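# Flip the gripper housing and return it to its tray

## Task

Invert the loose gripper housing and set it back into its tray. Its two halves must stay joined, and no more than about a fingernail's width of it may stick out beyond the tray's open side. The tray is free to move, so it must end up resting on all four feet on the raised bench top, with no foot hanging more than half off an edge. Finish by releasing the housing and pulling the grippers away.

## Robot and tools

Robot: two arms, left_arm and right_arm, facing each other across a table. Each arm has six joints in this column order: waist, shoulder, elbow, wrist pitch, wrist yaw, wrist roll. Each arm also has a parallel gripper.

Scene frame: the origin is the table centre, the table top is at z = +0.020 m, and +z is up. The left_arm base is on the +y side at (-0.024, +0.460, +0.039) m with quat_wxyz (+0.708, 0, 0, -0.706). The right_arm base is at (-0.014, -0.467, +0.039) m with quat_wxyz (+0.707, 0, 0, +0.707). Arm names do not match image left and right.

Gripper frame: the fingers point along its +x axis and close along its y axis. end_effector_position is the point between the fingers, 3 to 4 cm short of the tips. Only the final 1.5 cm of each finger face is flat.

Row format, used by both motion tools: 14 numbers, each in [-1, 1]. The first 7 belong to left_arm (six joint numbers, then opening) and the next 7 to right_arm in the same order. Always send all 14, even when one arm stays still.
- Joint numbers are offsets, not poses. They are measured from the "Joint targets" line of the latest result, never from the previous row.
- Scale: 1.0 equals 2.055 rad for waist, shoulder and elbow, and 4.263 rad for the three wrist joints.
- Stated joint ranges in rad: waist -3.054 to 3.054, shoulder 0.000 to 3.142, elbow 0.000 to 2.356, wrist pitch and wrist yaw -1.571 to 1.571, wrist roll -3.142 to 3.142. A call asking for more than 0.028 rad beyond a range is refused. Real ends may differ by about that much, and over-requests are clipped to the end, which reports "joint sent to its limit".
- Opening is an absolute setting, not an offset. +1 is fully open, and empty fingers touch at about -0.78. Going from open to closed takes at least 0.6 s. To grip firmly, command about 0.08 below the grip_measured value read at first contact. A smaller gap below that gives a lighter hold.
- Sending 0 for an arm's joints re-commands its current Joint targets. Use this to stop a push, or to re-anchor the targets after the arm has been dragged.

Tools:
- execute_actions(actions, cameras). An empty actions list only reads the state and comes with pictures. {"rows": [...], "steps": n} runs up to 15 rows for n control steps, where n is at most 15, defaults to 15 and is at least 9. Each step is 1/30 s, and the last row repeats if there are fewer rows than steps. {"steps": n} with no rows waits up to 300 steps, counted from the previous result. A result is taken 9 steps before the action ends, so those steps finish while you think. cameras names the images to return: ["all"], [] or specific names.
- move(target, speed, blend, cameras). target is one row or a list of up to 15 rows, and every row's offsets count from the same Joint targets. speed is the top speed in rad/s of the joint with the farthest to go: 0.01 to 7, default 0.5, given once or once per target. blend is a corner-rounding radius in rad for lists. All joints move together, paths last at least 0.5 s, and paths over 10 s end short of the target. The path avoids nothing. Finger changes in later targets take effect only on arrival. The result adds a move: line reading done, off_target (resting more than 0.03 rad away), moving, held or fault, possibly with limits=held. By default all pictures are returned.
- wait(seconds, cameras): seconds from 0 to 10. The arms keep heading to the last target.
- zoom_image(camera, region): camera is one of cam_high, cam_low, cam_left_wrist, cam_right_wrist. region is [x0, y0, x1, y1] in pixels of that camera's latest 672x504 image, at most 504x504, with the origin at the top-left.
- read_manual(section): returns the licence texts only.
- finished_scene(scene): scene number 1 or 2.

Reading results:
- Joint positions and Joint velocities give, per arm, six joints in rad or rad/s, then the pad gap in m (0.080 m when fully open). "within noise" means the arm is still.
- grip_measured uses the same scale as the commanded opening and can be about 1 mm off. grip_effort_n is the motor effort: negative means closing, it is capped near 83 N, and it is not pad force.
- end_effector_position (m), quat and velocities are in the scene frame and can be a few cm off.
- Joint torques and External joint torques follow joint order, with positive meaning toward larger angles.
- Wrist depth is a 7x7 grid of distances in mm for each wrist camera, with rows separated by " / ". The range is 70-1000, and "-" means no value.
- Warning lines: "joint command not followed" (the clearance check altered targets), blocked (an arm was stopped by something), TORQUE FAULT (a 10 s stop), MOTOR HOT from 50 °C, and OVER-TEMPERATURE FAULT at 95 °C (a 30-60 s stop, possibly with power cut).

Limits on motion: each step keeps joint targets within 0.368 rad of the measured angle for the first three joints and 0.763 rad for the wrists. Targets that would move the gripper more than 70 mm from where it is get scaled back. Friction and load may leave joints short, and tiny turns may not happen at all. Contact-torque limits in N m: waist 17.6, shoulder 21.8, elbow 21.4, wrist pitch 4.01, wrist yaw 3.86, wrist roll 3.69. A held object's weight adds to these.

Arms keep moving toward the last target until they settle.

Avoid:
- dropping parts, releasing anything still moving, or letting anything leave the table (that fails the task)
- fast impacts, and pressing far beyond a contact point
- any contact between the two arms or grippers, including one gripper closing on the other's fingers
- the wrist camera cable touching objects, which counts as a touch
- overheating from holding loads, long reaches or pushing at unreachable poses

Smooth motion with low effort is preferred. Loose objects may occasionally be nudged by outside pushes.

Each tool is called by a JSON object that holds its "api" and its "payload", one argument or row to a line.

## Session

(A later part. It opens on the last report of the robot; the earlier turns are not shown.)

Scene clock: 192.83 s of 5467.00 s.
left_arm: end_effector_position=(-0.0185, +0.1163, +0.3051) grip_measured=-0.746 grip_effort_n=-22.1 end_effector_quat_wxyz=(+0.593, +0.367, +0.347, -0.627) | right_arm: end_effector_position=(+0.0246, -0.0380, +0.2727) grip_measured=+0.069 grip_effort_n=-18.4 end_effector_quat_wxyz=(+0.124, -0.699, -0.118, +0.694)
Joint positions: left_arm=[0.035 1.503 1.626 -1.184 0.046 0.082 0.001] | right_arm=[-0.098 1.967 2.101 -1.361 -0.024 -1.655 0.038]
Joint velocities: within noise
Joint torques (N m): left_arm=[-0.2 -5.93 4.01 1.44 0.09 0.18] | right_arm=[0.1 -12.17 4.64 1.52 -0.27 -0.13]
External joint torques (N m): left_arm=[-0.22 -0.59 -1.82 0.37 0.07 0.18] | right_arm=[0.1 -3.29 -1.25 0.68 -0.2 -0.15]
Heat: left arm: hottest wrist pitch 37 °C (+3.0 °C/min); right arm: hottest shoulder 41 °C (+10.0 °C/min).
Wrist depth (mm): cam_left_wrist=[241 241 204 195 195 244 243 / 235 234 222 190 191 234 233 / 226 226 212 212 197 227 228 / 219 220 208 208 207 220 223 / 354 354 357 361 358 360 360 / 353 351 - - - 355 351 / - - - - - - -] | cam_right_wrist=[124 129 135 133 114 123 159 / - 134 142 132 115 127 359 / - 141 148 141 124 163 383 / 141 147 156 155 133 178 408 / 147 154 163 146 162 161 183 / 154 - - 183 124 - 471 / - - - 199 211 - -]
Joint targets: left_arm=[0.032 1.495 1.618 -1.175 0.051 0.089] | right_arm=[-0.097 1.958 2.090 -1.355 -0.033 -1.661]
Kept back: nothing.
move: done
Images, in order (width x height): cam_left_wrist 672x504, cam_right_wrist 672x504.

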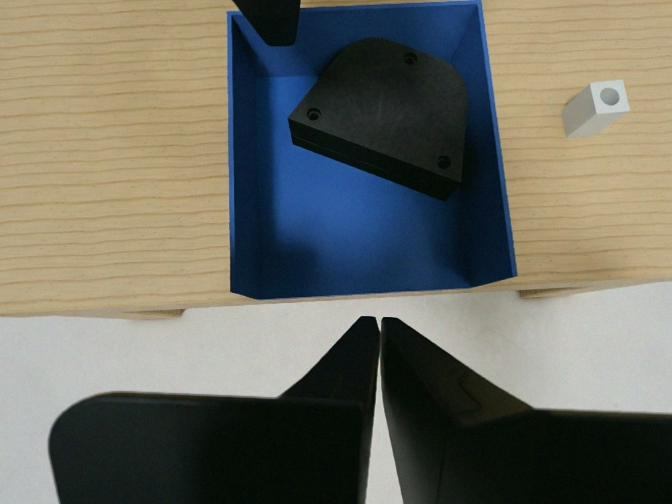

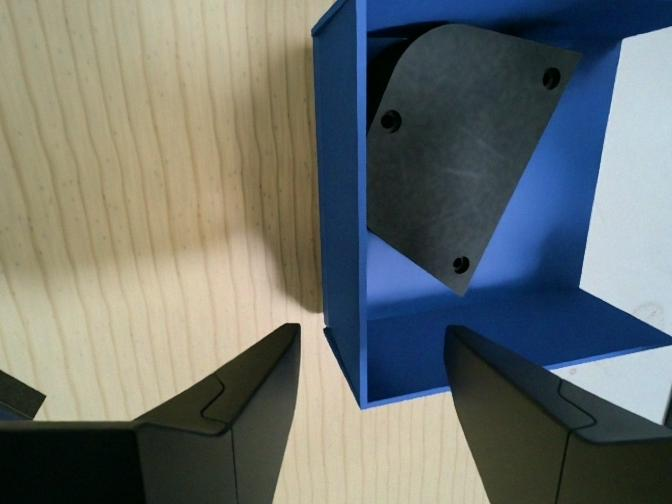

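{"api": "move", "payload": {
  "target": [
    [0,0,0,0,0,0,-0.75,-0.0036,-0.0035,-0.0135,0.0055,-0.0028,-0.0035,0.066],
    [0,0,0,0,0,0,-0.75,-0.0036,-0.0345,-0.1333,0.0497,-0.0028,-0.0035,0.066]
  ],
  "speed": [0.2,0.25],
  "cameras": ["cam_left_wrist","cam_right_wrist"]
}}

Scene clock: 197.73 s of 5467.00 s.
left_arm: end_effector_position=(-0.0185, +0.1163, +0.3051) grip_measured=-0.746 grip_effort_n=-22.1 end_effector_quat_wxyz=(+0.593, +0.367, +0.347, -0.627) | right_arm: end_effector_position=(+0.0244, -0.0399, +0.2306) grip_measured=+0.069 grip_effort_n=-18.4 end_effector_quat_wxyz=(+0.123, -0.696, -0.125, +0.696)
Joint positions: left_arm=[0.035 1.503 1.626 -1.184 0.046 0.082 0.001] | right_arm=[-0.102 1.897 1.827 -1.149 -0.035 -1.669 0.038]
Joint velocities: within noise
Joint torques (N m): left_arm=[-0.2 -5.94 4.01 1.44 0.09 0.18] | right_arm=[-0.29 -11.94 4.87 1.54 -0.3 -0.12]
External joint torques (N m): left_arm=[-0.21 -0.65 -1.78 0.37 0.07 0.18] | right_arm=[-0.28 -3.27 -1.32 0.69 -0.23 -0.14]
Heat: left arm: hottest wrist pitch 37 °C (+2.0 °C/min); right arm: hottest shoulder 42 °C (+11.0 °C/min).
Wrist depth (mm): cam_left_wrist=[242 105 103 105 195 243 243 / 234 234 220 193 191 236 233 / 228 226 212 213 197 227 228 / 220 220 208 207 208 220 223 / 355 354 356 360 358 360 361 / 352 351 - - - 351 354 / - - - - - - -] | cam_right_wrist=[- 94 98 103 - 76 81 / - 97 103 108 - 81 85 / - 101 108 113 - 85 91 / 102 106 114 118 - 90 97 / 107 111 118 126 89 94 144 / - 114 - 134 93 - 129 / - - - 143 - - -]
Joint targets: left_arm=[0.032 1.495 1.618 -1.175 0.051 0.089] | right_arm=[-0.105 1.887 1.815 -1.143 -0.045 -1.676]
Kept back: nothing.
move: done
Images, in order (width x height): cam_left_wrist 672x504, cam_right_wrist 672x504.

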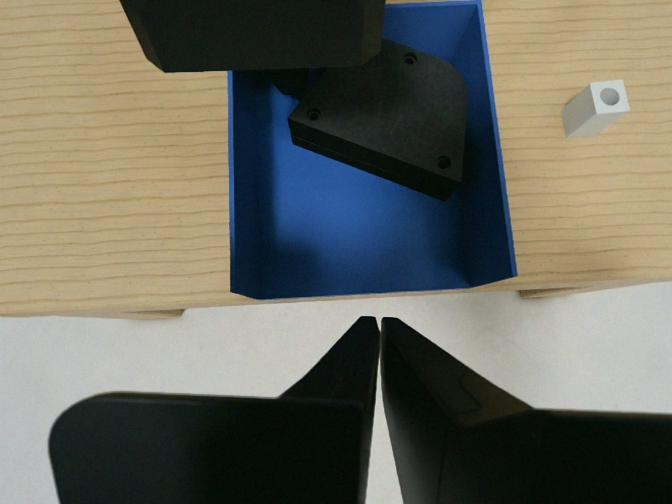

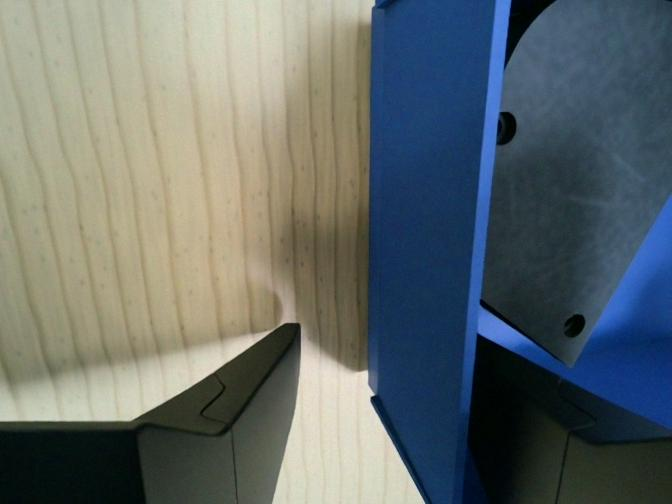

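{"api": "move", "payload": {
  "target": [
    [0,0,0,0,0,0,-0.75,0,0.0063,0.0117,0,0,0,0.066],
    [0,0,0,0,0,0,-0.75,0.0112,0.0195,0.0258,-0.0021,0.0052,0.0073,0.066]
  ],
  "speed": [0.1,0.04],
  "cameras": ["cam_left_wrist","cam_right_wrist"]
}}

Scene clock: 200.67 s of 5467.00 s.
left_arm: end_effector_position=(-0.0185, +0.1163, +0.3051) grip_measured=-0.746 grip_effort_n=-22.6 end_effector_quat_wxyz=(+0.593, +0.367, +0.347, -0.627) | right_arm: end_effector_position=(+0.0190, -0.0337, +0.2319) grip_measured=+0.069 grip_effort_n=-18.4 end_effector_quat_wxyz=(+0.128, -0.697, -0.124, +0.694)
Joint positions: left_arm=[0.035 1.503 1.626 -1.184 0.046 0.082 0.001] | right_arm=[-0.084 1.916 1.856 -1.153 -0.024 -1.644 0.038]
Joint velocities: within noise
Joint torques (N m): left_arm=[-0.2 -5.94 4.01 1.44 0.09 0.18] | right_arm=[0.2 -9.47 7.41 1.06 0.08 0.09]
External joint torques (N m): left_arm=[-0.17 -0.6 -1.83 0.36 0.06 0.17] | right_arm=[0.23 -0.7 1.23 0.19 0.15 0.07]
Heat: left arm: hottest wrist pitch 37 °C (+2.0 °C/min); right arm: hottest shoulder 42 °C (+10.1 °C/min).
Wrist depth (mm): cam_left_wrist=[242 - 94 100 191 243 244 / 234 233 217 191 191 235 233 / 227 227 212 213 197 227 229 / 221 221 208 207 207 221 223 / 354 355 357 357 357 359 360 / 350 352 - - - 352 352 / - - - - - - -] | cam_right_wrist=[- 94 98 102 - 77 82 / - 97 104 108 - 82 86 / - 101 108 114 80 86 92 / 102 106 116 118 - 91 136 / - 112 119 123 91 94 146 / - 115 - 128 - - 131 / - - - 143 98 - -]
Joint targets: left_arm=[0.032 1.495 1.618 -1.175 0.051 0.089] | right_arm=[-0.082 1.927 1.869 -1.152 -0.023 -1.645]
Kept back: nothing.
move: done
Images, in order (width x height): cam_left_wrist 672x504, cam_right_wrist 672x504.

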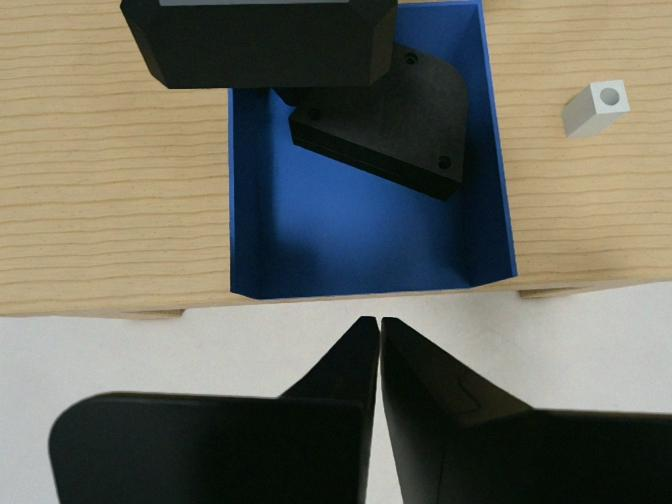

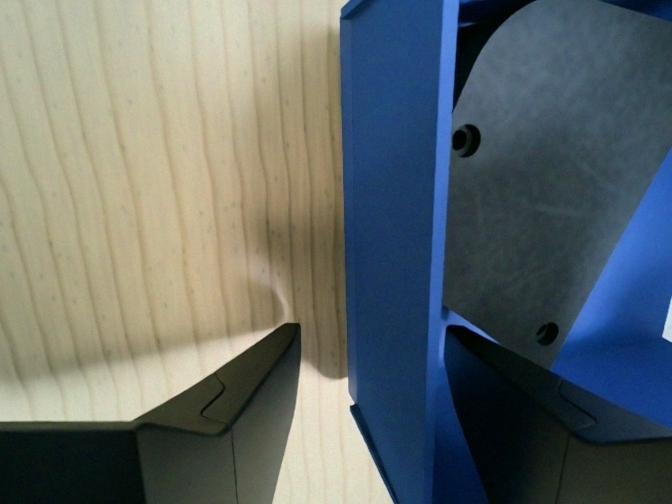

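{"api": "move", "payload": {
  "target": [0,0,0,0,0,0,-0.75,0,-0.0113,-0.0219,0.0035,0,0,0.066],
  "speed": 0.06,
  "cameras": ["cam_right_wrist"]
}}

Scene clock: 203.03 s of 5467.00 s.
left_arm: end_effector_position=(-0.0185, +0.1163, +0.3051) grip_measured=-0.746 grip_effort_n=-22.1 end_effector_quat_wxyz=(+0.593, +0.367, +0.347, -0.627) | right_arm: end_effector_position=(+0.0189, -0.0353, +0.2262) grip_measured=+0.069 grip_effort_n=-18.4 end_effector_quat_wxyz=(+0.125, -0.698, -0.121, +0.695)
Joint positions: left_arm=[0.035 1.503 1.626 -1.184 0.046 0.082 0.001] | right_arm=[-0.084 1.915 1.835 -1.143 -0.024 -1.644 0.038]
Joint velocities: within noise
Joint torques (N m): left_arm=[-0.2 -5.93 4.01 1.44 0.09 0.18] | right_arm=[0.2 -12.27 4.88 1.54 0.08 0.09]
External joint torques (N m): left_arm=[-0.18 -0.52 -1.87 0.36 0.06 0.17] | right_arm=[0.19 -3.45 -1.31 0.7 0.15 0.07]
Heat: left arm: hottest wrist pitch 37 °C (+2.0 °C/min); right arm: hottest shoulder 42 °C (+10.2 °C/min).
Wrist depth (mm): cam_left_wrist=[241 103 100 101 192 244 244 / 234 232 210 190 191 235 233 / 225 228 212 213 196 227 228 / 220 221 208 207 208 220 224 / 353 353 357 358 361 358 361 / 349 349 - - - 350 351 / - - - - - - -] | cam_right_wrist=[- 89 94 97 - - - / - 93 98 102 - 76 78 / - 97 103 108 - 77 86 / - 101 108 - - 80 90 / 103 107 112 119 90 88 139 / - 110 - 128 97 - 131 / - - - 136 - - -]
Joint targets: left_arm=[0.032 1.495 1.618 -1.175 0.051 0.089] | right_arm=[-0.082 1.904 1.823 -1.137 -0.023 -1.645]
Kept back: nothing.
move: done
Images, in order (width x height): cam_right_wrist 672x504.

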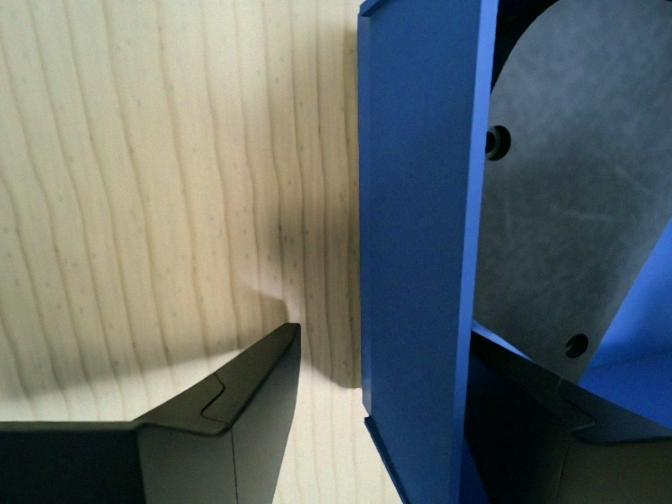

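{"api": "move", "payload": {
  "target": [
    [0,0,0,0,0,0,-0.75,0,0.0088,0.0107,0,0,0,0.066],
    [0,0,0,0,0,0,-0.75,0.0054,0.0282,0.0394,-0.0057,-0.0002,0.0012,0.066]
  ],
  "speed": [0.1,0.06],
  "cameras": ["cam_left_wrist","cam_right_wrist"]
}}

Scene clock: 205.70 s of 5467.00 s.
left_arm: end_effector_position=(-0.0185, +0.1163, +0.3051) grip_measured=-0.746 grip_effort_n=-22.1 end_effector_quat_wxyz=(+0.593, +0.367, +0.347, -0.627) | right_arm: end_effector_position=(+0.0163, -0.0266, +0.2287) grip_measured=+0.069 grip_effort_n=-18.4 end_effector_quat_wxyz=(+0.125, -0.697, -0.122, +0.695)
Joint positions: left_arm=[0.035 1.503 1.626 -1.184 0.046 0.082 0.001] | right_arm=[-0.076 1.95 1.892 -1.162 -0.022 -1.638 0.038]
Joint velocities: within noise
Joint torques (N m): left_arm=[-0.2 -5.93 4.02 1.44 0.09 0.18] | right_arm=[0.46 -9.62 7.33 1.04 0.01 0.07]
External joint torques (N m): left_arm=[-0.16 -0.59 -1.85 0.35 0.06 0.18] | right_arm=[0.45 -0.44 1.06 0.17 0.08 0.05]
Heat: left arm: hottest wrist pitch 37 °C (+2.0 °C/min); right arm: hottest shoulder 42 °C (+10.1 °C/min).
Wrist depth (mm): cam_left_wrist=[243 - 92 - 191 243 242 / 234 231 112 188 191 235 233 / 226 227 212 211 197 226 228 / 219 220 208 207 208 220 222 / 357 355 359 359 360 361 360 / 352 350 - - - 351 350 / - - - - - - -] | cam_right_wrist=[- 91 96 99 83 - - / - 95 101 103 75 78 82 / - 99 105 108 76 80 87 / 100 103 111 115 - 85 132 / 105 109 114 119 110 90 142 / - 112 - 120 110 - 131 / - - - 136 103 - -]
Joint targets: left_arm=[0.032 1.495 1.618 -1.175 0.051 0.089] | right_arm=[-0.071 1.962 1.904 -1.162 -0.024 -1.640]
Kept back: nothing.
move: done
Images, in order (width x height): cam_left_wrist 672x504, cam_right_wrist 672x504.

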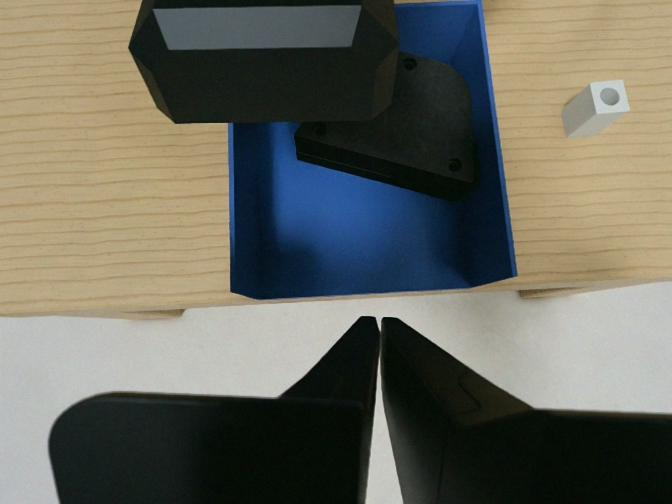

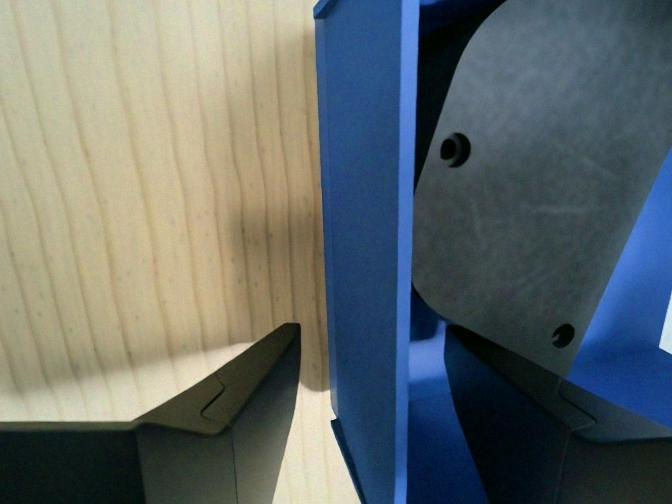

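{"api": "zoom_image", "payload": {
  "camera": "cam_left_wrist",
  "region": [280, 40, 500, 220]
}}

{"api": "zoom_image", "payload": {
  "camera": "cam_right_wrist",
  "region": [400, 240, 640, 420]
}}

Scaled by 2.291 from the camera's 672x504 image, which has a finer 960x720 frame.

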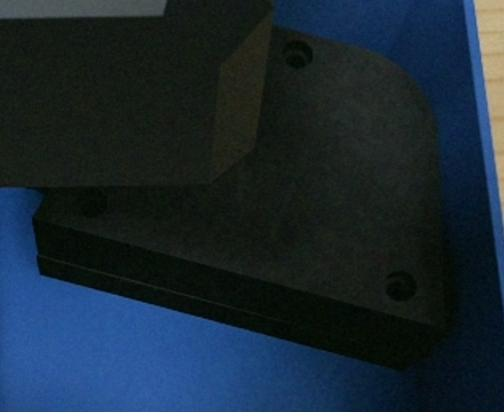

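Scaled by 2.100 from the camera's 672x504 image, which has a finer 960x720 frame.

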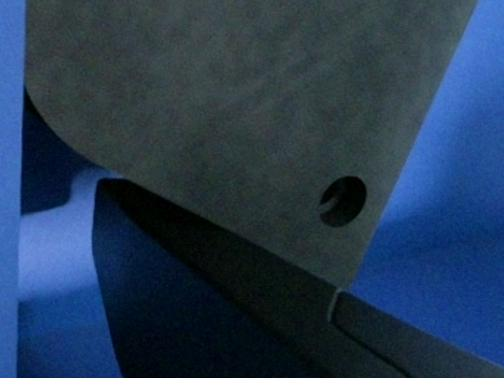

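{"api": "move", "payload": {
  "target": [0,0,0,0,0,0,-0.75,0.0015,0.0146,0.0205,-0.0030,0,0,0.066],
  "speed": 0.06,
  "cameras": ["cam_left_wrist","cam_right_wrist"]
}}

Scene clock: 208.83 s of 5467.00 s.
left_arm: end_effector_position=(-0.0185, +0.1163, +0.3051) grip_measured=-0.746 grip_effort_n=-22.6 end_effector_quat_wxyz=(+0.593, +0.367, +0.347, -0.627) | right_arm: end_effector_position=(+0.0157, -0.0202, +0.2289) grip_measured=+0.069 grip_effort_n=-18.4 end_effector_quat_wxyz=(+0.124, -0.697, -0.123, +0.695)
Joint positions: left_arm=[0.035 1.503 1.626 -1.184 0.046 0.082 0.001] | right_arm=[-0.074 1.979 1.935 -1.176 -0.022 -1.638 0.038]
Joint velocities: within noise
Joint torques (N m): left_arm=[-0.22 -5.93 4.02 1.44 0.09 0.18] | right_arm=[0.53 -9.76 7.32 1.06 -0.01 0.07]
External joint torques (N m): left_arm=[-0.21 -0.68 -1.77 0.37 0.06 0.18] | right_arm=[0.63 -0.57 1.19 0.21 0.04 0.05]
Heat: left arm: hottest wrist pitch 37 °C (+2.0 °C/min); right arm: hottest shoulder 42 °C (+10.0 °C/min).
Wrist depth (mm): cam_left_wrist=[242 - 91 92 192 243 242 / 235 103 103 96 191 235 233 / 227 227 212 210 194 227 228 / 221 221 208 207 208 219 222 / 354 352 356 358 359 359 358 / 352 351 - - - 353 352 / - - - - - - -] | cam_right_wrist=[- 91 95 - 82 - - / - 95 100 - - 78 81 / - 98 105 - 76 79 87 / 100 102 111 - - 85 131 / 104 108 114 - 115 89 144 / - 112 - - 115 - 131 / - - - 132 103 - -]
Joint targets: left_arm=[0.032 1.495 1.618 -1.175 0.051 0.089] | right_arm=[-0.068 1.992 1.947 -1.175 -0.024 -1.640]
Kept back: nothing.
move: done
Images, in order (width x height): cam_left_wrist 672x504, cam_right_wrist 672x504.

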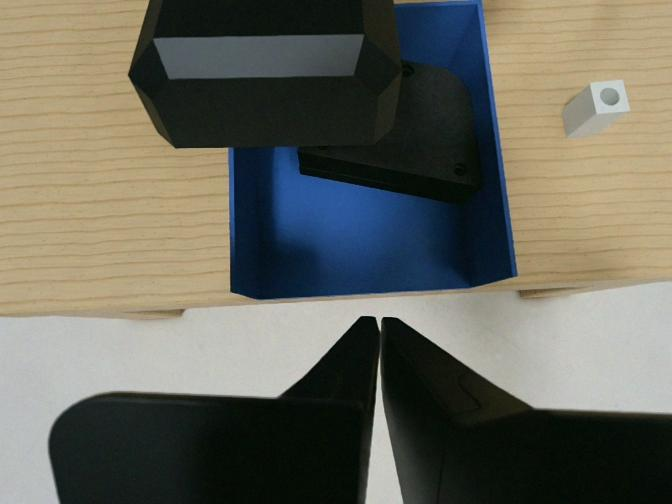

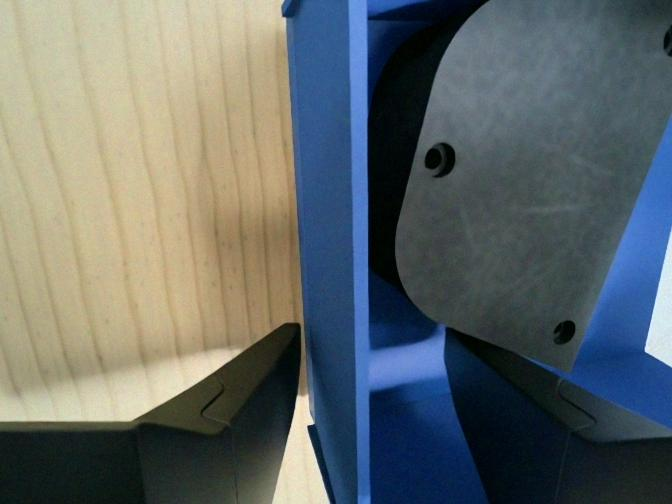

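{"api": "zoom_image", "payload": {
  "camera": "cam_left_wrist",
  "region": [280, 40, 520, 220]
}}

{"api": "zoom_image", "payload": {
  "camera": "cam_right_wrist",
  "region": [340, 200, 600, 400]
}}

Scaled by 2.100 from the camera's 672x504 image, which has a finer 960x720 frame.

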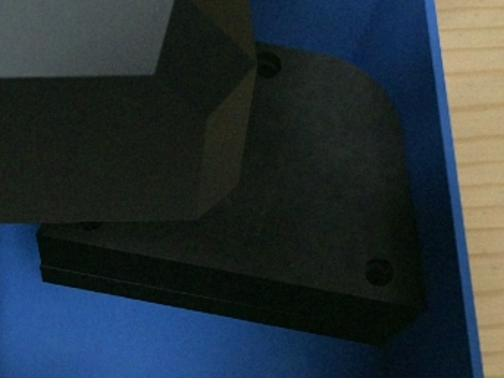

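Scaled by 1.938 from the camera's 672x504 image, which has a finer 960x720 frame.

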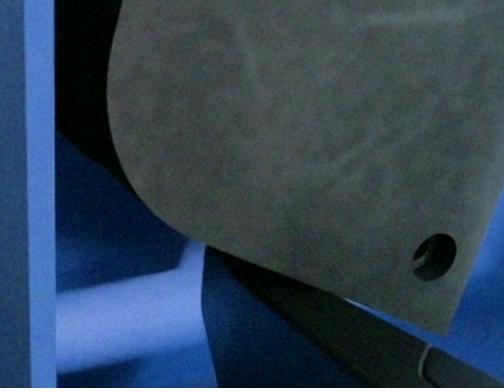

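{"api": "move", "payload": {
  "target": [
    [0,0,0,0,0,0,-0.75,-0.0078,-0.0175,-0.0161,-0.0009,0,0,0.066],
    [0,-0.1547,-0.1314,0.0308,-0.0014,0,-0.75,-0.0088,0.0314,0.1492,-0.0563,-0.0014,-0.0023,0.066]
  ],
  "speed": [0.1,0.4],
  "cameras": ["cam_left_wrist","cam_right_wrist"]
}}

Scene clock: 218.60 s of 5467.00 s.
left_arm: end_effector_position=(-0.0205, +0.1699, +0.3193) grip_measured=-0.746 grip_effort_n=-22.1 end_effector_quat_wxyz=(+0.624, +0.316, +0.288, -0.654) | right_arm: end_effector_position=(+0.0194, -0.0232, +0.2793) grip_measured=+0.069 grip_effort_n=-17.9 end_effector_quat_wxyz=(+0.126, -0.698, -0.122, +0.694)
Joint positions: left_arm=[0.035 1.186 1.356 -1.054 0.046 0.082 0.001] | right_arm=[-0.083 2.045 2.242 -1.415 -0.022 -1.643 0.038]
Joint velocities: within noise
Joint torques (N m): left_arm=[-0.22 -4.04 4.03 1.68 -0.09 0.18] | right_arm=[-0.28 -10.04 6.95 1.05 -0.22 -0.13]
External joint torques (N m): left_arm=[-0.23 -0.85 -1.91 0.41 -0.1 0.18] | right_arm=[-0.28 -0.85 1.26 0.2 -0.16 -0.14]
Heat: left arm: hottest wrist pitch 37 °C (+1.0 °C/min); right arm: hottest shoulder 41 °C (+8.1 °C/min).
Wrist depth (mm): cam_left_wrist=[490 311 305 250 259 309 486 / 292 289 280 242 238 283 289 / 269 270 263 254 245 268 267 / 256 255 258 245 260 267 279 / 387 374 381 389 386 382 381 / 373 374 - - - 369 367 / - - - - - - -] | cam_right_wrist=[128 135 138 115 119 155 346 / 132 139 146 137 124 165 371 / - 146 152 124 131 174 396 / 146 152 161 157 137 187 422 / 151 159 167 160 168 168 449 / 159 163 - 143 136 - 486 / - - - 207 220 - -]
Joint targets: left_arm=[0.032 1.178 1.348 -1.044 0.045 0.089] | right_arm=[-0.086 2.056 2.253 -1.415 -0.030 -1.650]
Kept back: nothing.
move: done
Images, in order (width x height): cam_left_wrist 672x504, cam_right_wrist 672x504.

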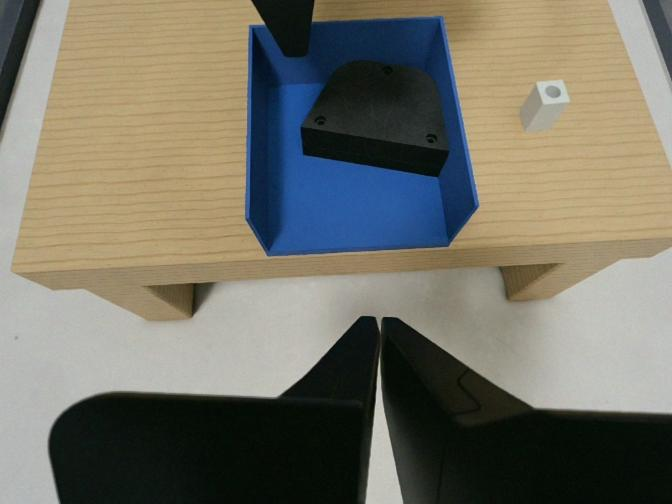

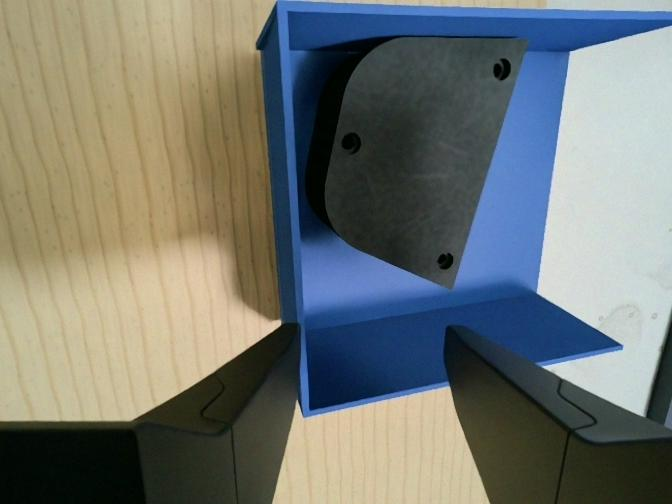

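{"api": "zoom_image", "payload": {
  "camera": "cam_right_wrist",
  "region": [240, 0, 560, 240]
}}

{"api": "zoom_image", "payload": {
  "camera": "cam_right_wrist",
  "region": [240, 200, 560, 440]
}}

{"api": "zoom_image", "payload": {
  "camera": "cam_left_wrist",
  "region": [230, 0, 490, 260]
}}

Scaled by 1.575 from the camera's 672x504 image, which has a finer 960x720 frame.

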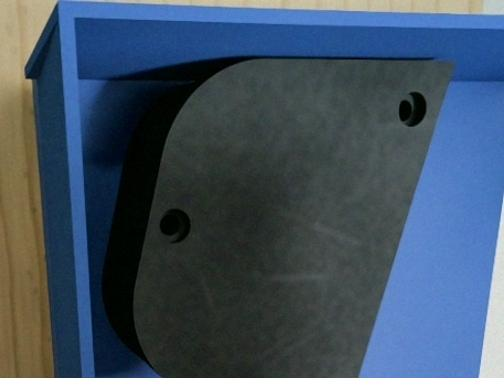

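Scaled by 1.575 from the camera's 672x504 image, which has a finer 960x720 frame.

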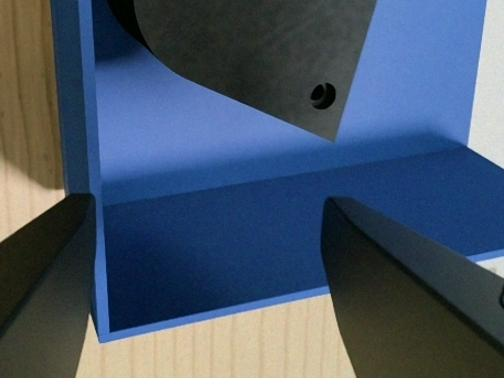

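Scaled by 1.938 from the camera's 672x504 image, which has a finer 960x720 frame.

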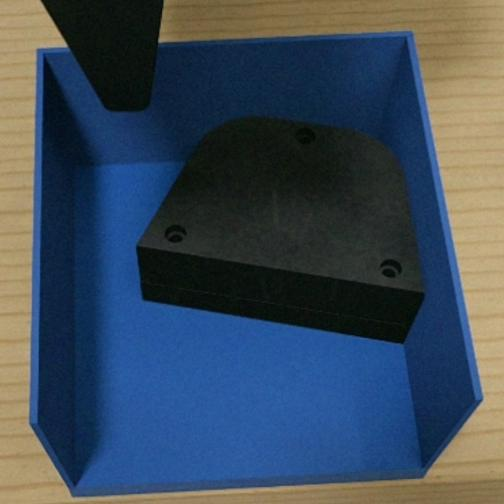

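{"api": "move", "payload": {
  "target": [
    [0,0,0,0,0,0,-0.75,-0.0024,-0.0496,-0.0550,0.0232,-0.0038,-0.0016,0.066],
    [0,0,0,0,0,0,-0.75,-0.0024,-0.0496,-0.0550,0.0232,-0.0038,-0.0016,-0.75],
    [0,0,0,0,0,0,-0.75,-0.0068,-0.0131,-0.0277,0.0284,-0.0047,-0.0038,-0.75]
  ],
  "speed": [0.4,0.4,0.3],
  "cameras": ["cam_left_wrist","cam_right_wrist"]
}}

Scene clock: 227.33 s of 5467.00 s.
left_arm: end_effector_position=(-0.0205, +0.1699, +0.3193) grip_measured=-0.746 grip_effort_n=-22.1 end_effector_quat_wxyz=(+0.624, +0.316, +0.288, -0.654) | right_arm: end_effector_position=(+0.0243, -0.0093, +0.2818) grip_measured=-0.747 grip_effort_n=-18.4 end_effector_quat_wxyz=(+0.152, -0.691, -0.154, +0.690)
Joint positions: left_arm=[0.035 1.186 1.356 -1.054 0.046 0.082 0.001] | right_arm=[-0.097 2.021 2.185 -1.3 -0.039 -1.661 0.001]
Joint velocities: within noise
Joint torques (N m): left_arm=[-0.22 -4.04 4.03 1.68 -0.08 0.18] | right_arm=[-0.28 -10.37 7.03 1.68 -0.3 -0.12]
External joint torques (N m): left_arm=[-0.21 -0.76 -1.98 0.39 -0.11 0.18] | right_arm=[-0.27 -1.08 1.11 0.71 -0.23 -0.14]
Heat: left arm: hottest wrist pitch 38 °C (+2.0 °C/min); right arm: hottest shoulder 42 °C (+6.1 °C/min).
Wrist depth (mm): cam_left_wrist=[490 311 302 253 259 311 484 / 295 289 282 241 238 282 292 / 270 270 262 254 244 267 267 / 256 256 258 244 259 266 279 / 387 375 384 389 386 380 384 / 372 371 - - - 366 369 / - - - - - - -] | cam_right_wrist=[126 - 117 115 123 163 387 / - 137 133 119 131 370 410 / - 143 124 123 167 394 437 / 142 150 150 137 177 417 459 / 148 157 153 162 162 435 487 / 154 164 - - - 483 524 / - - - - - - -]
Joint targets: left_arm=[0.032 1.178 1.348 -1.044 0.045 0.089] | right_arm=[-0.099 2.029 2.197 -1.294 -0.050 -1.666]
Kept back: nothing.
move: done
Images, in order (width x height): cam_left_wrist 672x504, cam_right_wrist 672x504.

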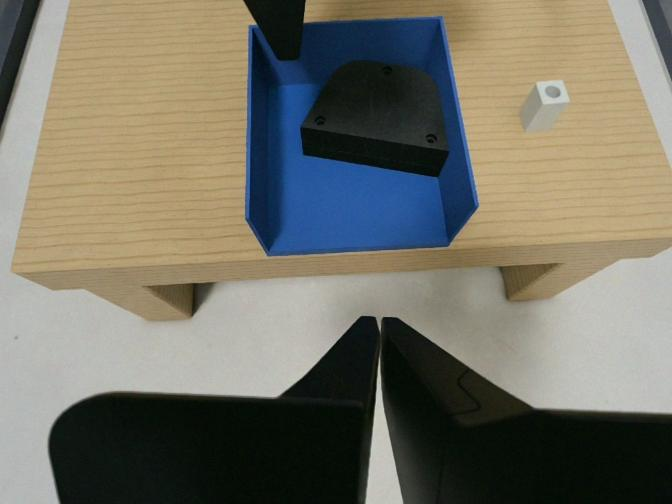

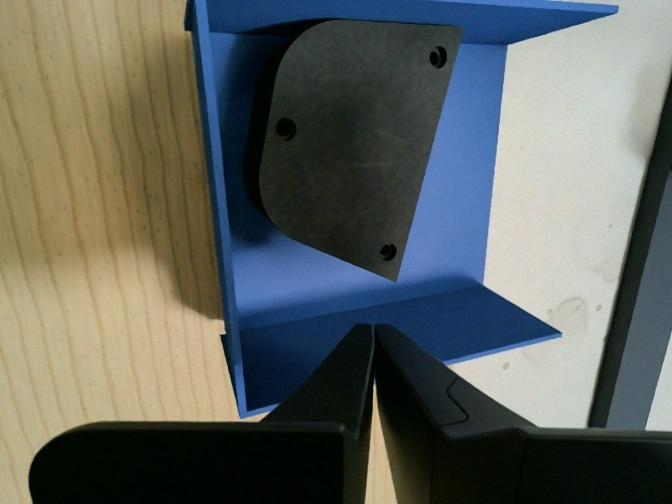

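{"api": "move", "payload": {
  "target": [0,0,0,0,0,0,-0.75,0.0051,0.0640,0.0282,-0.0212,0.0066,0.0026,-0.75],
  "speed": 0.25,
  "cameras": ["cam_left_wrist","cam_right_wrist"]
}}

Scene clock: 230.37 s of 5467.00 s.
left_arm: end_effector_position=(-0.0205, +0.1699, +0.3193) grip_measured=-0.746 grip_effort_n=-22.1 end_effector_quat_wxyz=(+0.624, +0.316, +0.288, -0.654) | right_arm: end_effector_position=(+0.0241, -0.0049, +0.2361) grip_measured=-0.747 grip_effort_n=-18.4 end_effector_quat_wxyz=(+0.100, -0.701, -0.098, +0.700)
Joint positions: left_arm=[0.035 1.186 1.356 -1.054 0.046 0.082 0.001] | right_arm=[-0.09 2.151 2.243 -1.384 -0.022 -1.654 0.001]
Joint velocities: within noise
Joint torques (N m): left_arm=[-0.21 -4.03 4.05 1.69 -0.08 0.18] | right_arm=[0.03 -10.99 6.96 0.93 0.09 0.08]
External joint torques (N m): left_arm=[-0.22 -0.91 -1.85 0.41 -0.1 0.18] | right_arm=[0.1 -1.04 1.18 0.19 0.14 0.06]
Heat: left arm: hottest wrist pitch 39 °C (+3.0 °C/min); right arm: hottest shoulder 43 °C (+6.1 °C/min).
Wrist depth (mm): cam_left_wrist=[492 312 132 137 260 308 483 / 294 285 144 235 238 284 292 / 271 268 261 254 243 269 268 / 256 256 258 244 259 266 275 / 384 374 387 388 394 380 381 / 373 372 - - - 368 364 / - - - - - - -] | cam_right_wrist=[- 97 92 - - 76 81 / 100 102 97 - 77 81 115 / 105 107 - - 81 85 121 / - 111 - 80 87 122 131 / 115 118 - 114 90 130 352 / 120 123 - - - 115 120 / - - - - - - -]
Joint targets: left_arm=[0.032 1.178 1.348 -1.044 0.045 0.089] | right_arm=[-0.089 2.161 2.254 -1.384 -0.021 -1.655]
Kept back: nothing.
move: done
Images, in order (width x height): cam_left_wrist 672x504, cam_right_wrist 672x504.

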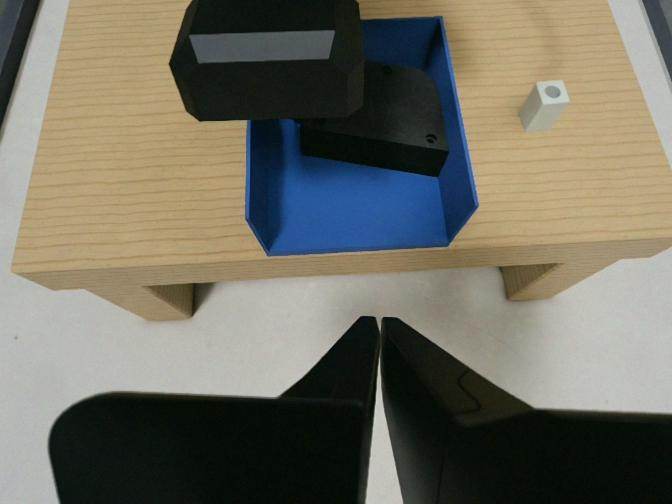

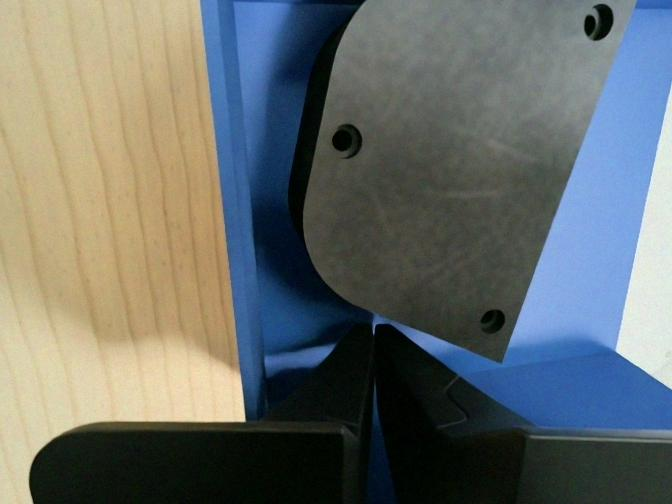

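{"api": "move", "payload": {
  "target": [0,0,0,0,0,0,-0.75,0.0054,0.0068,0.0029,0.0155,-0.0009,0.0019,-0.75],
  "speed": 0.06,
  "cameras": ["cam_left_wrist","cam_right_wrist"]
}}

Scene clock: 233.67 s of 5467.00 s.
left_arm: end_effector_position=(-0.0205, +0.1699, +0.3193) grip_measured=-0.746 grip_effort_n=-22.1 end_effector_quat_wxyz=(+0.624, +0.316, +0.288, -0.654) | right_arm: end_effector_position=(+0.0210, +0.0096, +0.2367) grip_measured=-0.747 grip_effort_n=-18.4 end_effector_quat_wxyz=(+0.118, -0.699, -0.117, +0.696)
Joint positions: left_arm=[0.035 1.186 1.356 -1.054 0.046 0.082 0.001] | right_arm=[-0.081 2.162 2.249 -1.324 -0.022 -1.646 0.001]
Joint velocities: within noise
Joint torques (N m): left_arm=[-0.22 -4.02 4.04 1.68 -0.08 0.18] | right_arm=[0.2 -10.84 7.11 1.55 -0.05 0.08]
External joint torques (N m): left_arm=[-0.22 -0.77 -1.94 0.4 -0.1 0.18] | right_arm=[0.17 -0.5 1.1 0.69 0.02 0.06]
Heat: left arm: hottest wrist pitch 39 °C (+3.0 °C/min); right arm: hottest shoulder 43 °C (+5.0 °C/min).
Wrist depth (mm): cam_left_wrist=[494 311 123 137 269 309 484 / 293 284 131 136 238 285 293 / 269 268 262 252 242 269 268 / 257 258 258 245 260 266 276 / 387 375 386 388 389 381 386 / 371 373 - - - 366 366 / - - - - - - -] | cam_right_wrist=[- - 89 - - 78 291 / - - - - 77 112 307 / - 93 - - 81 119 327 / - - 99 79 88 127 349 / - - 111 113 92 134 375 / - - 113 - - 118 130 / - - - - - - -]
Joint targets: left_arm=[0.032 1.178 1.348 -1.044 0.045 0.089] | right_arm=[-0.078 2.175 2.260 -1.318 -0.025 -1.647]
Kept back: nothing.
move: done
Images, in order (width x height): cam_left_wrist 672x504, cam_right_wrist 672x504.

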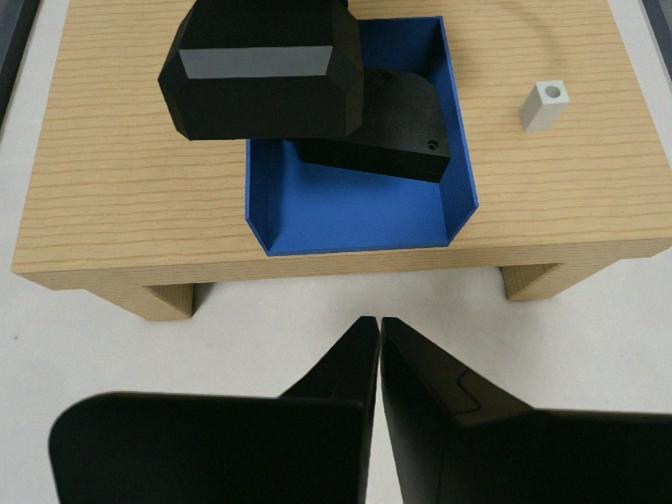

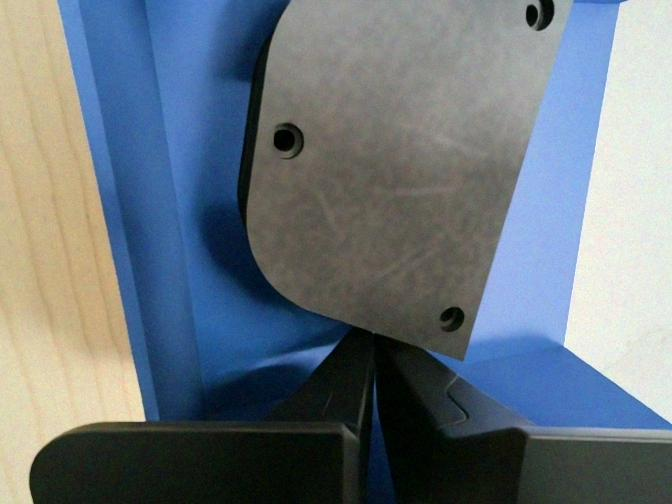

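{"api": "zoom_image", "payload": {
  "camera": "cam_right_wrist",
  "region": [180, 160, 520, 400]
}}

{"api": "zoom_image", "payload": {
  "camera": "cam_left_wrist",
  "region": [240, 60, 480, 220]
}}

Scaled by 1.482 from the camera's 672x504 image, which has a finer 960x720 frame.

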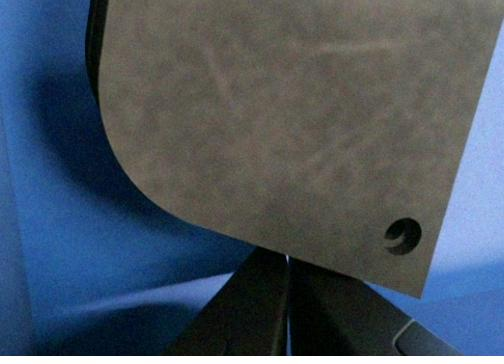

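Scaled by 2.100 from the camera's 672x504 image, which has a finer 960x720 frame.

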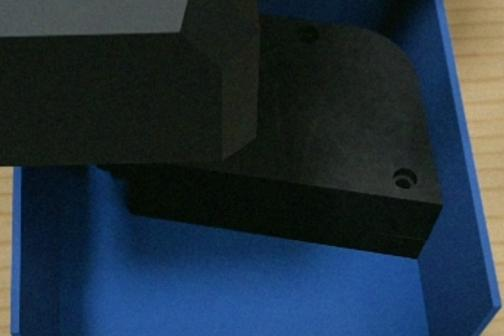

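{"api": "move", "payload": {
  "target": [
    [0,0,0,0,0,0,-0.75,0,0,-0.0136,0,0,0,-0.75],
    [0,0,0,0,0,0,-0.75,0.0012,0.0039,-0.0161,0.0162,-0.0012,0.0005,-0.75]
  ],
  "speed": [0.06,0.07],
  "cameras": ["cam_left_wrist","cam_right_wrist"]
}}

Scene clock: 238.60 s of 5467.00 s.
left_arm: end_effector_position=(-0.0205, +0.1699, +0.3193) grip_measured=-0.746 grip_effort_n=-22.1 end_effector_quat_wxyz=(+0.624, +0.316, +0.288, -0.654) | right_arm: end_effector_position=(+0.0210, +0.0228, +0.2364) grip_measured=-0.747 grip_effort_n=-18.4 end_effector_quat_wxyz=(+0.136, -0.696, -0.136, +0.691)
Joint positions: left_arm=[0.035 1.186 1.356 -1.054 0.046 0.082 0.001] | right_arm=[-0.078 2.168 2.24 -1.257 -0.022 -1.643 0.001]
Joint velocities: within noise
Joint torques (N m): left_arm=[-0.21 -4.03 4.04 1.69 -0.08 0.18] | right_arm=[0.2 -10.72 4.69 1.7 -0.22 0.06]
External joint torques (N m): left_arm=[-0.21 -0.83 -1.91 0.41 -0.11 0.18] | right_arm=[0.2 -0.29 -1.39 0.79 -0.16 0.04]
Heat: left arm: hottest wrist pitch 39 °C (+2.0 °C/min); right arm: hottest shoulder 44 °C (+5.0 °C/min).
Wrist depth (mm): cam_left_wrist=[491 317 128 173 258 308 489 / 294 285 120 126 238 283 291 / 270 271 255 245 229 267 267 / 257 257 257 245 260 267 278 / 388 377 384 387 389 380 382 / 372 370 - - - 366 365 / - - - - - - -] | cam_right_wrist=[- - 87 - - 79 306 / - 84 - - 77 117 324 / - - - - 81 124 347 / - - 99 77 88 337 369 / - - 105 111 93 360 399 / - 99 - - - 125 431 / - - - - - - -]
Joint targets: left_arm=[0.032 1.178 1.348 -1.044 0.045 0.089] | right_arm=[-0.076 2.183 2.227 -1.249 -0.030 -1.645]
Kept back: nothing.
move: done
Images, in order (width x height): cam_left_wrist 672x504, cam_right_wrist 672x504.

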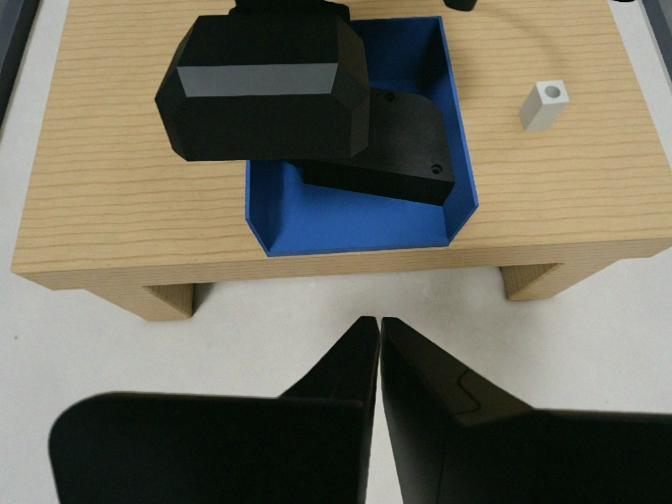

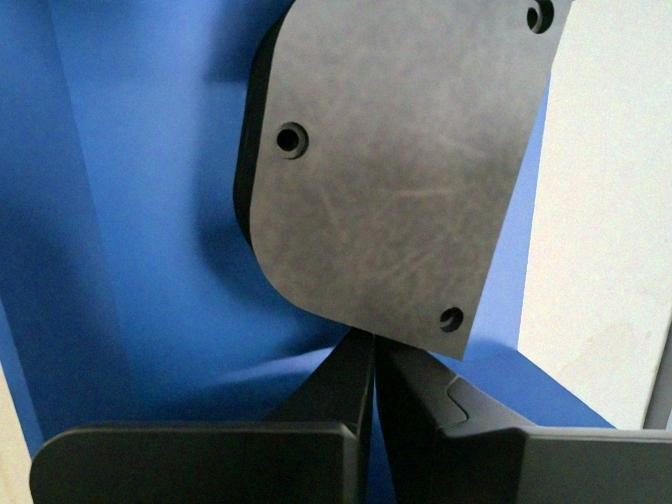

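{"api": "move", "payload": {
  "target": [0,0,0,0,0,0,-0.75,0.0005,0.0044,-0.0085,0.0179,-0.0012,0.0005,-0.75],
  "speed": 0.07,
  "cameras": ["cam_left_wrist","cam_right_wrist"]
}}

Scene clock: 242.47 s of 5467.00 s.
left_arm: end_effector_position=(-0.0205, +0.1699, +0.3193) grip_measured=-0.746 grip_effort_n=-22.1 end_effector_quat_wxyz=(+0.624, +0.316, +0.288, -0.654) | right_arm: end_effector_position=(+0.0210, +0.0368, +0.2350) grip_measured=-0.747 grip_effort_n=-18.4 end_effector_quat_wxyz=(+0.155, -0.692, -0.154, +0.687)
Joint positions: left_arm=[0.035 1.186 1.356 -1.054 0.046 0.082 0.001] | right_arm=[-0.077 2.174 2.224 -1.18 -0.025 -1.64 0.001]
Joint velocities: within noise
Joint torques (N m): left_arm=[-0.22 -4.02 4.03 1.68 -0.09 0.18] | right_arm=[0.2 -10.49 4.61 1.8 -0.3 0.05]
External joint torques (N m): left_arm=[-0.22 -0.8 -1.93 0.4 -0.11 0.17] | right_arm=[0.2 0.1 -1.6 0.79 -0.24 0.03]
Heat: left arm: hottest wrist pitch 40 °C (+3.0 °C/min); right arm: hottest shoulder 45 °C (+6.1 °C/min).
Wrist depth (mm): cam_left_wrist=[494 310 134 157 249 309 312 / 295 280 115 118 256 284 292 / 271 265 127 223 224 268 267 / 256 255 258 243 260 269 278 / 386 374 387 390 390 380 381 / 371 374 - - - 371 368 / - - - - - - -] | cam_right_wrist=[- - 84 - 73 79 323 / - 81 - - 77 314 346 / - - - - 80 334 370 / - 92 95 76 88 354 393 / - - 102 110 93 376 419 / - - - - - 409 447 / - - - - - - -]
Joint targets: left_arm=[0.032 1.178 1.348 -1.044 0.045 0.089] | right_arm=[-0.074 2.192 2.210 -1.172 -0.036 -1.643]
Kept back: nothing.
move: done
Images, in order (width x height): cam_left_wrist 672x504, cam_right_wrist 672x504.

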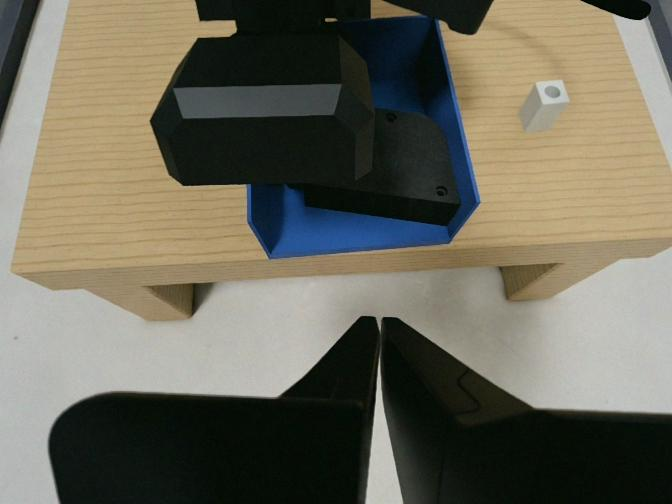

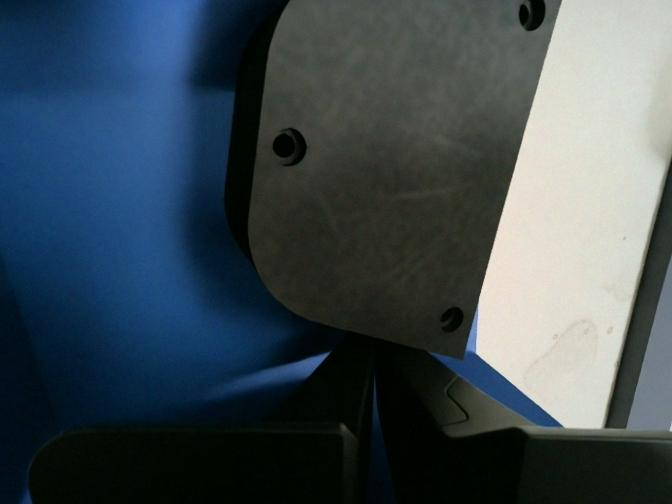

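{"api": "move", "payload": {
  "target": [0,0,0,0,0,0,-0.75,0,0.0095,0,0.0129,0,0,-0.75],
  "speed": 0.06,
  "cameras": ["cam_left_wrist","cam_right_wrist"]
}}

Scene clock: 245.80 s of 5467.00 s.
left_arm: end_effector_position=(-0.0205, +0.1699, +0.3193) grip_measured=-0.746 grip_effort_n=-22.1 end_effector_quat_wxyz=(+0.624, +0.316, +0.288, -0.654) | right_arm: end_effector_position=(+0.0213, +0.0469, +0.2327) grip_measured=-0.747 grip_effort_n=-18.4 end_effector_quat_wxyz=(+0.164, -0.690, -0.168, +0.685)
Joint positions: left_arm=[0.035 1.186 1.356 -1.054 0.046 0.082 0.001] | right_arm=[-0.077 2.187 2.223 -1.134 -0.028 -1.646 0.001]
Joint velocities: within noise
Joint torques (N m): left_arm=[-0.2 -4.04 4.03 1.68 -0.08 0.17] | right_arm=[0.21 -9.87 4.7 2.52 -0.19 0.04]
External joint torques (N m): left_arm=[-0.21 -0.79 -1.96 0.4 -0.1 0.17] | right_arm=[0.1 0.83 -1.55 1.48 -0.12 0.02]
Heat: left arm: hottest wrist pitch 40 °C (+3.0 °C/min); right arm: hottest shoulder 45 °C (+5.0 °C/min).
Wrist depth (mm): cam_left_wrist=[493 311 154 155 159 305 309 / 293 288 110 121 273 283 290 / 271 264 116 120 221 268 267 / 256 255 258 243 257 268 280 / 386 379 387 389 389 381 384 / 373 373 - - - 363 362 / - - - - - - -] | cam_right_wrist=[- - 81 - 72 78 331 / - 81 - - 75 324 357 / - 82 - - 78 341 379 / - 89 - - - 365 399 / - 90 99 - 89 388 426 / - - - - - 426 457 / - - - - - - -]
Joint targets: left_arm=[0.032 1.178 1.348 -1.044 0.045 0.089] | right_arm=[-0.074 2.211 2.210 -1.117 -0.036 -1.643]
Kept back: nothing.
move: done
Images, in order (width x height): cam_left_wrist 672x504, cam_right_wrist 672x504.

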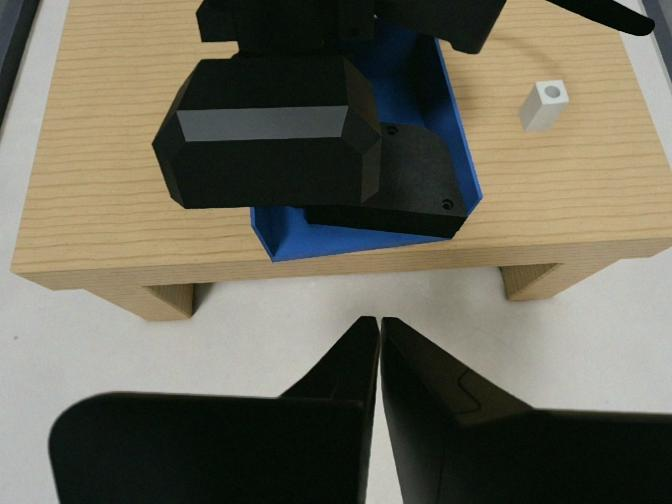

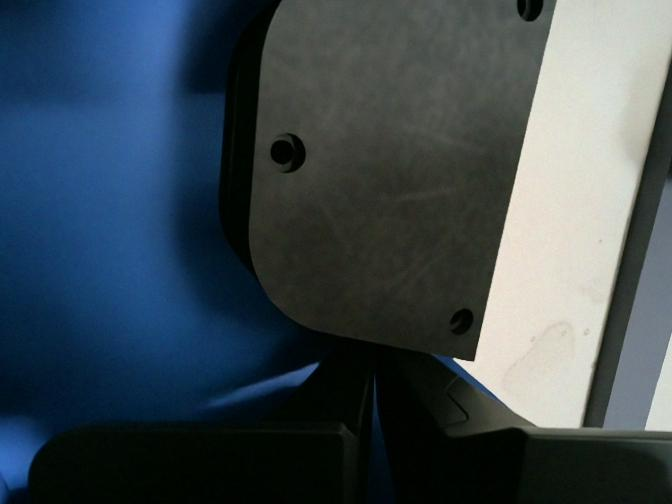

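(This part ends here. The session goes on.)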